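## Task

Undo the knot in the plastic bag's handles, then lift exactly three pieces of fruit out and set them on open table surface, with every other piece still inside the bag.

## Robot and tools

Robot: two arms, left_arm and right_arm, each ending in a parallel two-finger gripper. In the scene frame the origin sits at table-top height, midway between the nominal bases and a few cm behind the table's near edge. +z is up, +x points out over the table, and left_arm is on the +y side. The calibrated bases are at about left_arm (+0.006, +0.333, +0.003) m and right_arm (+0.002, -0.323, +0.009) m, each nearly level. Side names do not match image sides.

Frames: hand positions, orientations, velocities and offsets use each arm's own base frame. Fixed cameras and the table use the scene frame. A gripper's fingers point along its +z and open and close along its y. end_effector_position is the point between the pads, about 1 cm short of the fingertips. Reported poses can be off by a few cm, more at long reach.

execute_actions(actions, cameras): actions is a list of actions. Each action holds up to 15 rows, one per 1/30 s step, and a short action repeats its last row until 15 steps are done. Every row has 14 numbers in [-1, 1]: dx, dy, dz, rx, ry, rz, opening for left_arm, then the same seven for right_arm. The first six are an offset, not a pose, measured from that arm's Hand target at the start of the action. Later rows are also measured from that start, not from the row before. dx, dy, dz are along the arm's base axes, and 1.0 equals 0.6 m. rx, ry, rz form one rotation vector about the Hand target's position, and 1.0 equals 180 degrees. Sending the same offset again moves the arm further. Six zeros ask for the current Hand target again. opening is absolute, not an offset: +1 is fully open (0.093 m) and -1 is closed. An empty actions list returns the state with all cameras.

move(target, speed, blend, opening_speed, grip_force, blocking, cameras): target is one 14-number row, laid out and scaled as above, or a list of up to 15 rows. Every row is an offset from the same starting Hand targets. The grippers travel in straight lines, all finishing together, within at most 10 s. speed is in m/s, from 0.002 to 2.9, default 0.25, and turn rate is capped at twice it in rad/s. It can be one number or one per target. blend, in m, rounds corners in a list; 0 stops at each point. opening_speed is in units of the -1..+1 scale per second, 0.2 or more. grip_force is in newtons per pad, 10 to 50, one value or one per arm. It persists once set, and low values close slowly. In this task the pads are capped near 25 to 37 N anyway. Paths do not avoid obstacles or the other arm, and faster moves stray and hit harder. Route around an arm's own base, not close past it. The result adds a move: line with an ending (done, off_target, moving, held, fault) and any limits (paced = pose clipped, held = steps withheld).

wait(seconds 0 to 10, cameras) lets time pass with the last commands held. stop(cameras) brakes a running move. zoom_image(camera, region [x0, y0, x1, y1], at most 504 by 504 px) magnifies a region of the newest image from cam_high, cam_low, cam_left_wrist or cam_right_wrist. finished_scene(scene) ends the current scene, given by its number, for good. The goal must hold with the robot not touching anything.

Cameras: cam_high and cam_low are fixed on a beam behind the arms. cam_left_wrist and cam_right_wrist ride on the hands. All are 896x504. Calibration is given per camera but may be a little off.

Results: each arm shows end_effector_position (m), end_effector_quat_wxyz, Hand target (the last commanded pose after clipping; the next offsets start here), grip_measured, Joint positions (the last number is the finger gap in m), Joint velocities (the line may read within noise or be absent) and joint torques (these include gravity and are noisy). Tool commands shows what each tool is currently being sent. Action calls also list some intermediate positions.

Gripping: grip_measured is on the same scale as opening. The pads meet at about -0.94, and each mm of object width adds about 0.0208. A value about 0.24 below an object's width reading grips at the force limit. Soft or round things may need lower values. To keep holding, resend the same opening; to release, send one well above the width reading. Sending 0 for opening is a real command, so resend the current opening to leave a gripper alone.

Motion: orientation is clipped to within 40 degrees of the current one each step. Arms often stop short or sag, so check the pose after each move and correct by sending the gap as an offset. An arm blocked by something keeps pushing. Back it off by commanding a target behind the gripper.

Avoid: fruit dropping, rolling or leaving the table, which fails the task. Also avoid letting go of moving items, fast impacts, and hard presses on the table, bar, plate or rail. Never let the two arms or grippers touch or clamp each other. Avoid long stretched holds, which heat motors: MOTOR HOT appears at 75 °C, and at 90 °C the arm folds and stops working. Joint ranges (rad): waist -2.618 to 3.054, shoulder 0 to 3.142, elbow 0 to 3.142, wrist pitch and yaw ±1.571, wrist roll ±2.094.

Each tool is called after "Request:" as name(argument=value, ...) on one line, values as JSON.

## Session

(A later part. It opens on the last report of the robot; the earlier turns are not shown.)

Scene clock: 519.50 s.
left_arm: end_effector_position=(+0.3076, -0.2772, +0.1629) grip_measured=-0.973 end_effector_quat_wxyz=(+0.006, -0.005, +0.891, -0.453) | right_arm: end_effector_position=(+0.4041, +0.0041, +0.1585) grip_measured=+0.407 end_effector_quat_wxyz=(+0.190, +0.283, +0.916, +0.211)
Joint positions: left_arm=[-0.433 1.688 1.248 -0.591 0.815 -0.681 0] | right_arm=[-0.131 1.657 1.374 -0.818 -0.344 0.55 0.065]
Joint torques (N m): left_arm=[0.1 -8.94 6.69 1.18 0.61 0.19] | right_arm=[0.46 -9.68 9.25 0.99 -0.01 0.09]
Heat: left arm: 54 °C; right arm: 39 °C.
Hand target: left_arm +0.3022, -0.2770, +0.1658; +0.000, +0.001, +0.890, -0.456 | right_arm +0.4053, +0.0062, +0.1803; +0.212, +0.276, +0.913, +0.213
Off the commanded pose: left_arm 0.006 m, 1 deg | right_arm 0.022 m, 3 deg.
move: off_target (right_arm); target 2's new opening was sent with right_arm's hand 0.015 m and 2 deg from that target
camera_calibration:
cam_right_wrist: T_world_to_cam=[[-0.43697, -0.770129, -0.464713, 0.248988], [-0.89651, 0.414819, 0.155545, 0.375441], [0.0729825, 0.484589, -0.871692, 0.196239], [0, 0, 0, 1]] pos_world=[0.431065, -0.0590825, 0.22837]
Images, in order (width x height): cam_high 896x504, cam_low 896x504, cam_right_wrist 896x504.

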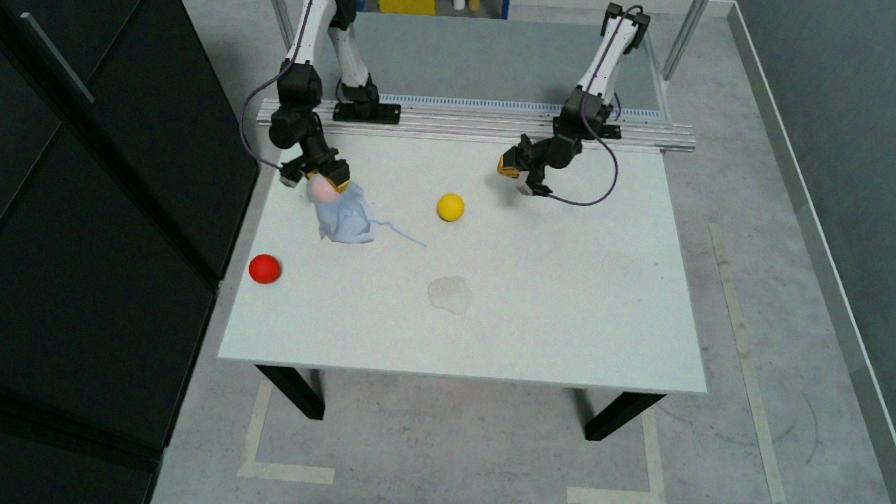

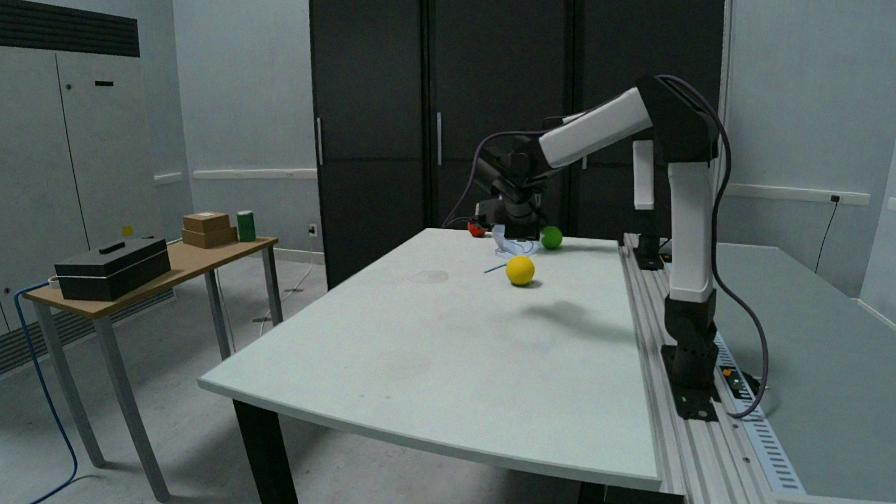

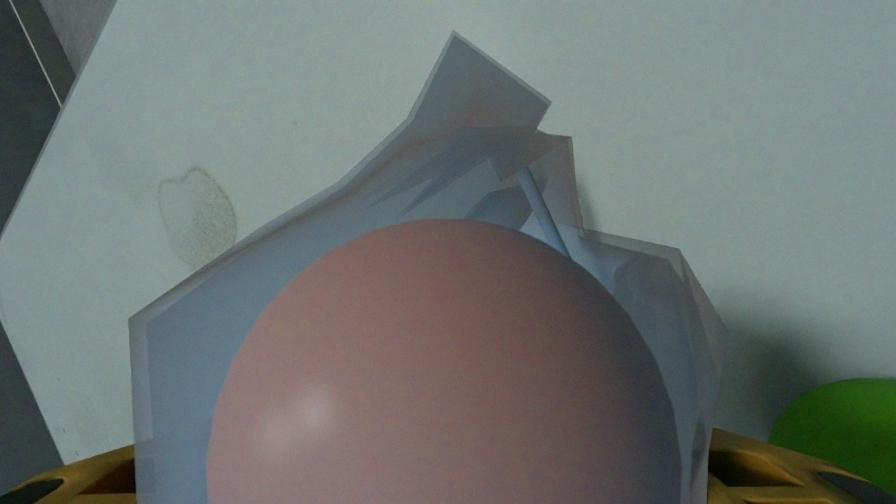

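Request:
move(target=[0,0,0,0,0,0,-1,0,-0.02,-0.27,0,0,0,0.1], speed=0.1)

Request:
move(target=[0,0,0,0,0,0,-1,0,0,0,0,0,0,0.65], opening_speed=0.4)

Request:
move(target=[[0,0,0,0,0,0,-1,0,0,0.2,0,0,0,0.65],[0,0,0,0,0,0,-1,-0.2,0,0.2,0,0,0,0.65]], speed=0.12, cameras=["all"])

Request:
zoom_image(camera="cam_high", region=[270, 140, 430, 280])

Request:
zoom_image(camera="cam_low", region=[420, 160, 640, 330])

Scene clock: 523.00 s.
left_arm: end_effector_position=(+0.3076, -0.2772, +0.1629) grip_measured=-0.973 end_effector_quat_wxyz=(+0.006, -0.005, +0.891, -0.453) | right_arm: end_effector_position=(+0.4138, -0.0063, +0.0366) grip_measured=+0.405 end_effector_quat_wxyz=(+0.234, +0.273, +0.907, +0.218)
Joint positions: left_arm=[-0.433 1.688 1.248 -0.591 0.815 -0.681 0] | right_arm=[-0.158 1.785 0.965 -0.194 -0.357 0.529 0.065]
Joint torques (N m): left_arm=[0.08 -8.88 6.74 1.19 0.61 0.18] | right_arm=[-0.31 -4.55 4.45 1.26 -0.05 -0.07]
Heat: left arm: 53 °C; right arm: 39 °C.
Hand target: left_arm +0.3022, -0.2770, +0.1658; +0.000, +0.001, +0.890, -0.456 | right_arm +0.4052, -0.0058, +0.0183; +0.212, +0.277, +0.913, +0.213
Off the commanded pose: left_arm 0.006 m, 1 deg | right_arm 0.020 m, 3 deg.
move: off_target (right_arm)

Scene clock: 524.60 s.
left_arm: end_effector_position=(+0.3076, -0.2772, +0.1629) grip_measured=-0.973 end_effector_quat_wxyz=(+0.006, -0.005, +0.891, -0.453) | right_arm: end_effector_position=(+0.4161, -0.0054, +0.0385) grip_measured=+0.648 end_effector_quat_wxyz=(+0.239, +0.270, +0.906, +0.222)
Joint positions: left_arm=[-0.433 1.688 1.248 -0.591 0.815 -0.681 0] | right_arm=[-0.158 1.785 0.965 -0.182 -0.365 0.529 0.076]
Joint torques (N m): left_arm=[0.12 -9.01 6.69 1.18 0.6 0.17] | right_arm=[-0.34 -4.67 4.49 1.16 0.01 -0.07]
Heat: left arm: 53 °C; right arm: 39 °C.
Hand target: left_arm +0.3022, -0.2770, +0.1658; +0.000, +0.001, +0.890, -0.456 | right_arm +0.4053, -0.0058, +0.0183; +0.212, +0.276, +0.913, +0.213
Off the commanded pose: left_arm 0.006 m, 1 deg | right_arm 0.023 m, 3 deg.
move: off_target (right_arm)

Scene clock: 527.83 s.
left_arm: end_effector_position=(+0.3076, -0.2772, +0.1629) grip_measured=-0.973 end_effector_quat_wxyz=(+0.006, -0.005, +0.891, -0.453) | right_arm: end_effector_position=(+0.2921, -0.0089, +0.1390) grip_measured=+0.649 end_effector_quat_wxyz=(+0.218, +0.279, +0.912, +0.208)
Joint positions: left_arm=[-0.433 1.688 1.248 -0.591 0.815 -0.681 0] | right_arm=[-0.248 1.206 0.895 -0.772 -0.384 0.443 0.076]
Joint torques (N m): left_arm=[0.09 -8.9 6.79 1.19 0.62 0.18] | right_arm=[-0.46 -4.57 5.78 0.99 -0.24 -0.08]
Heat: left arm: 52 °C; right arm: 39 °C.
Hand target: left_arm +0.3022, -0.2770, +0.1658; +0.000, +0.001, +0.890, -0.456 | right_arm +0.2853, -0.0058, +0.1383; +0.212, +0.277, +0.913, +0.213
Off the commanded pose: left_arm 0.006 m, 1 deg | right_arm 0.008 m, 1 deg.
move: done
camera_calibration:
cam_left_wrist: T_world_to_cam=[[0.0286727, -0.579638, 0.814369, -0.303283], [-0.919559, 0.304121, 0.248839, 0.365938], [-0.391904, -0.755996, -0.524292, 0.081344], [0, 0, 0, 1]] pos_world=[0.377077, -0.225588, 0.198573]
cam_right_wrist: T_world_to_cam=[[-0.419646, -0.775824, -0.471162, 0.176853], [-0.899172, 0.426256, 0.0989771, 0.292234], [0.124047, 0.465191, -0.876476, 0.179247], [0, 0, 0, 1]] pos_world=[0.314749, -0.0707432, 0.211507]

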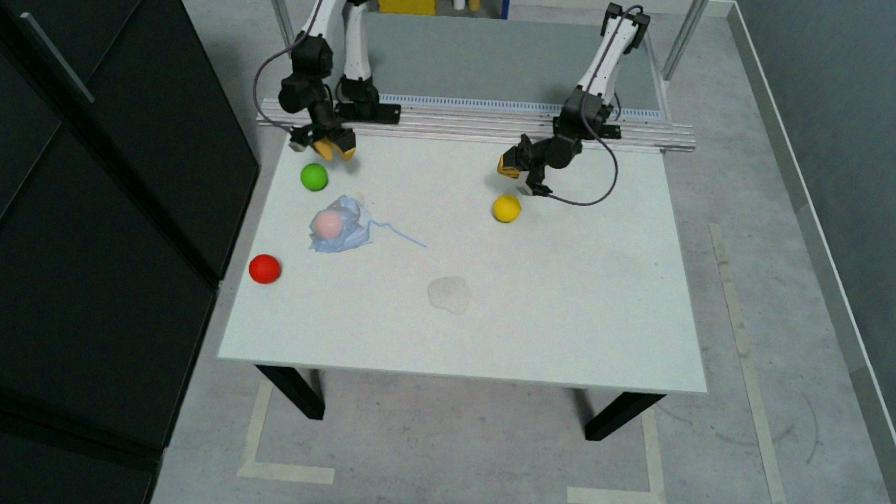

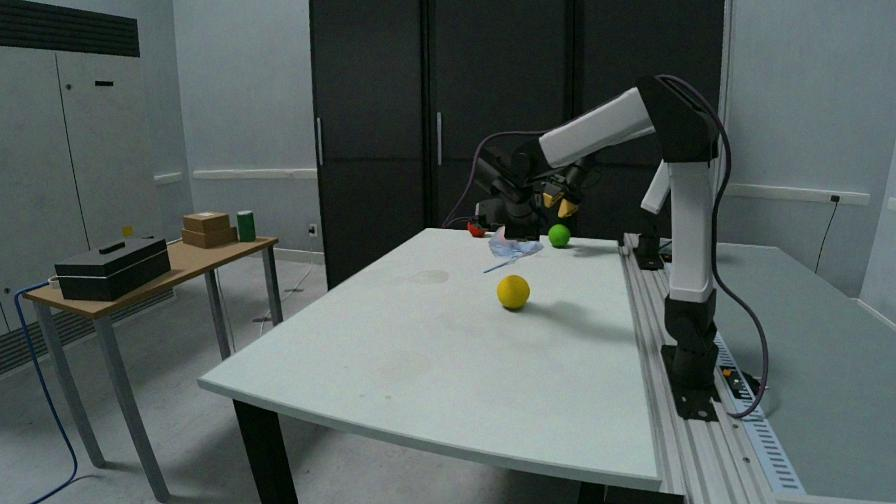

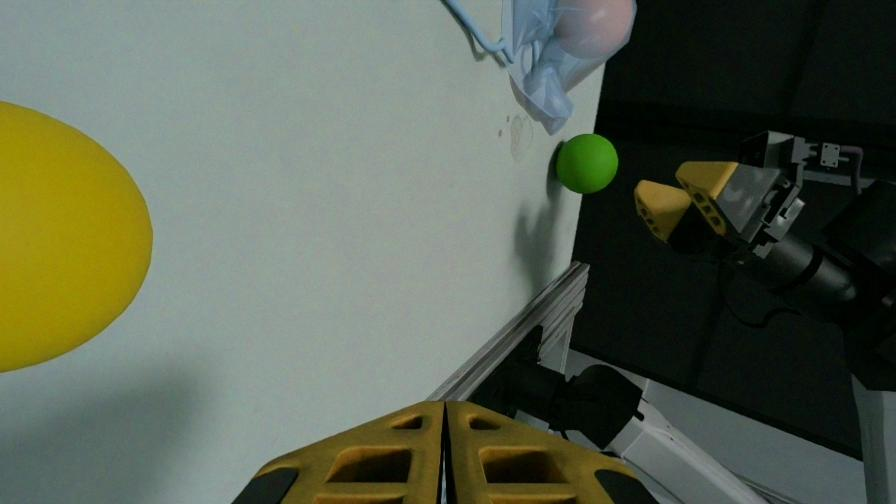

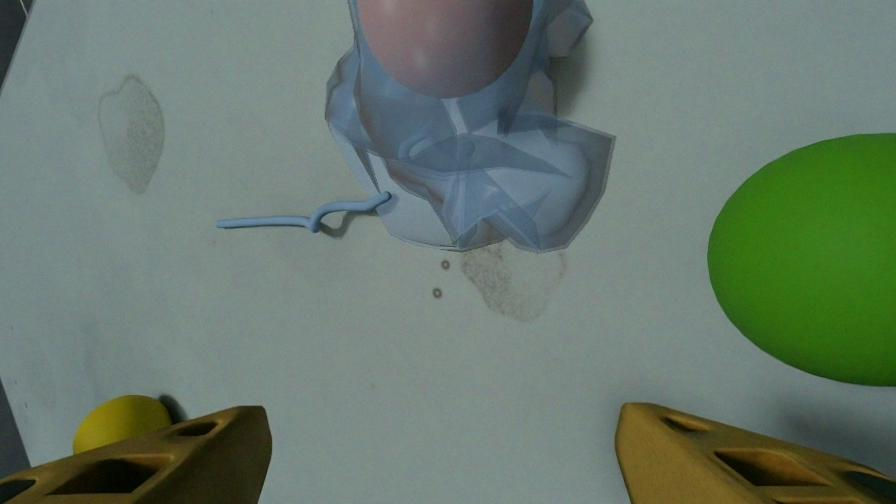

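Scaled by 3.150 from the camera's 896x504 image, which has a finer 1280x720 frame.

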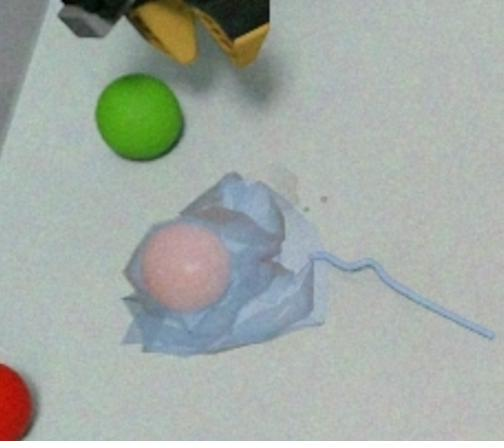

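Scaled by 2.291 from the camera's 896x504 image, which has a finer 1280x720 frame.

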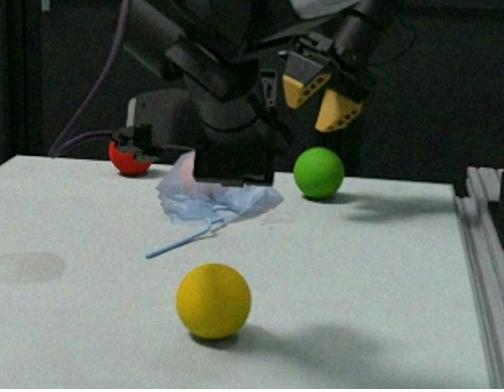

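Request:
wait(seconds=3, cameras=["cam_high"])

Request:
wait(seconds=2, cameras=["cam_high"])

Scene clock: 531.33 s.
left_arm: end_effector_position=(+0.3076, -0.2772, +0.1629) grip_measured=-0.973 end_effector_quat_wxyz=(+0.006, -0.005, +0.891, -0.453) | right_arm: end_effector_position=(+0.2920, -0.0088, +0.1390) grip_measured=+0.649 end_effector_quat_wxyz=(+0.218, +0.279, +0.912, +0.208)
Joint positions: left_arm=[-0.433 1.688 1.248 -0.591 0.815 -0.681 0] | right_arm=[-0.248 1.206 0.895 -0.772 -0.385 0.442 0.076]
Joint torques (N m): left_arm=[0.09 -8.88 6.65 1.19 0.62 0.19] | right_arm=[-0.44 -4.66 5.82 0.99 -0.23 -0.05]
Heat: left arm: 52 °C; right arm: 39 °C.
Hand target: left_arm +0.3022, -0.2770, +0.1658; +0.000, +0.001, +0.890, -0.456 | right_arm +0.2853, -0.0058, +0.1383; +0.212, +0.276, +0.913, +0.213
Tool commands: left_gripper/opening=-1.0 right_gripper/opening=+0.65
Off the commanded pose: left_arm 0.006 m, 1 deg | right_arm 0.007 m, 1 deg.
wait: 3.00 s; at rest from the start
Images, in order (width x height): cam_high 896x504.

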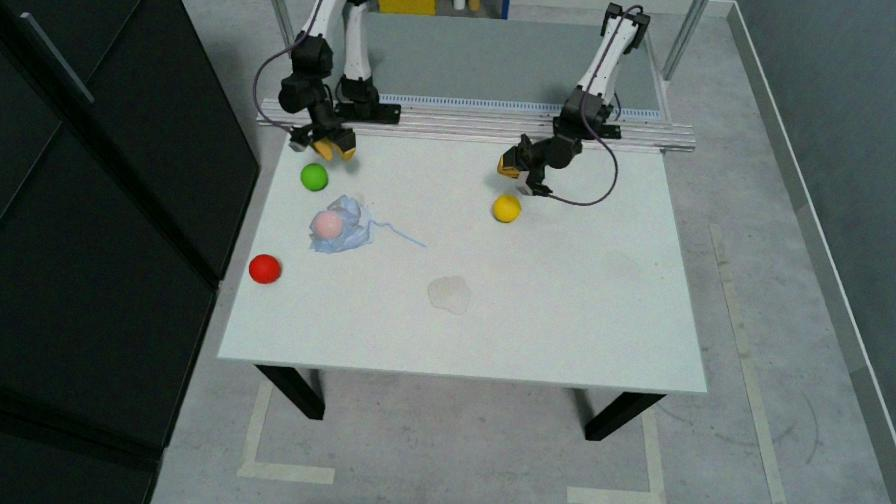

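Scene clock: 533.33 s.
left_arm: end_effector_position=(+0.3076, -0.2772, +0.1629) grip_measured=-0.973 end_effector_quat_wxyz=(+0.006, -0.005, +0.891, -0.453) | right_arm: end_effector_position=(+0.2920, -0.0088, +0.1390) grip_measured=+0.649 end_effector_quat_wxyz=(+0.218, +0.279, +0.912, +0.208)
Joint positions: left_arm=[-0.433 1.688 1.248 -0.591 0.815 -0.681 0] | right_arm=[-0.248 1.206 0.895 -0.772 -0.385 0.442 0.076]
Joint torques (N m): left_arm=[0.05 -8.94 6.71 1.19 0.62 0.17] | right_arm=[-0.49 -4.63 5.82 1 -0.22 -0.07]
Heat: left arm: 51 °C; right arm: 39 °C.
Hand target: left_arm +0.3022, -0.2770, +0.1658; +0.000, +0.001, +0.890, -0.456 | right_arm +0.2853, -0.0058, +0.1383; +0.212, +0.276, +0.913, +0.213
Tool commands: left_gripper/opening=-1.0 right_gripper/opening=+0.65
Off the commanded pose: left_arm 0.006 m, 1 deg | right_arm 0.007 m, 1 deg.
wait: 2.00 s; at rest by 0.17 s
Images, in order (width x height): cam_high 896x504.

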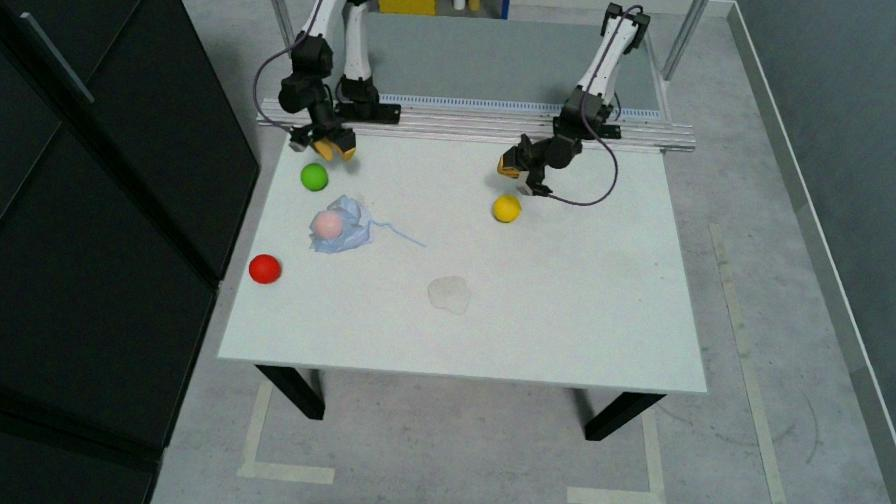

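All at rest.

Request:
finished_scene(scene=1)

The scene is finished: the task was done.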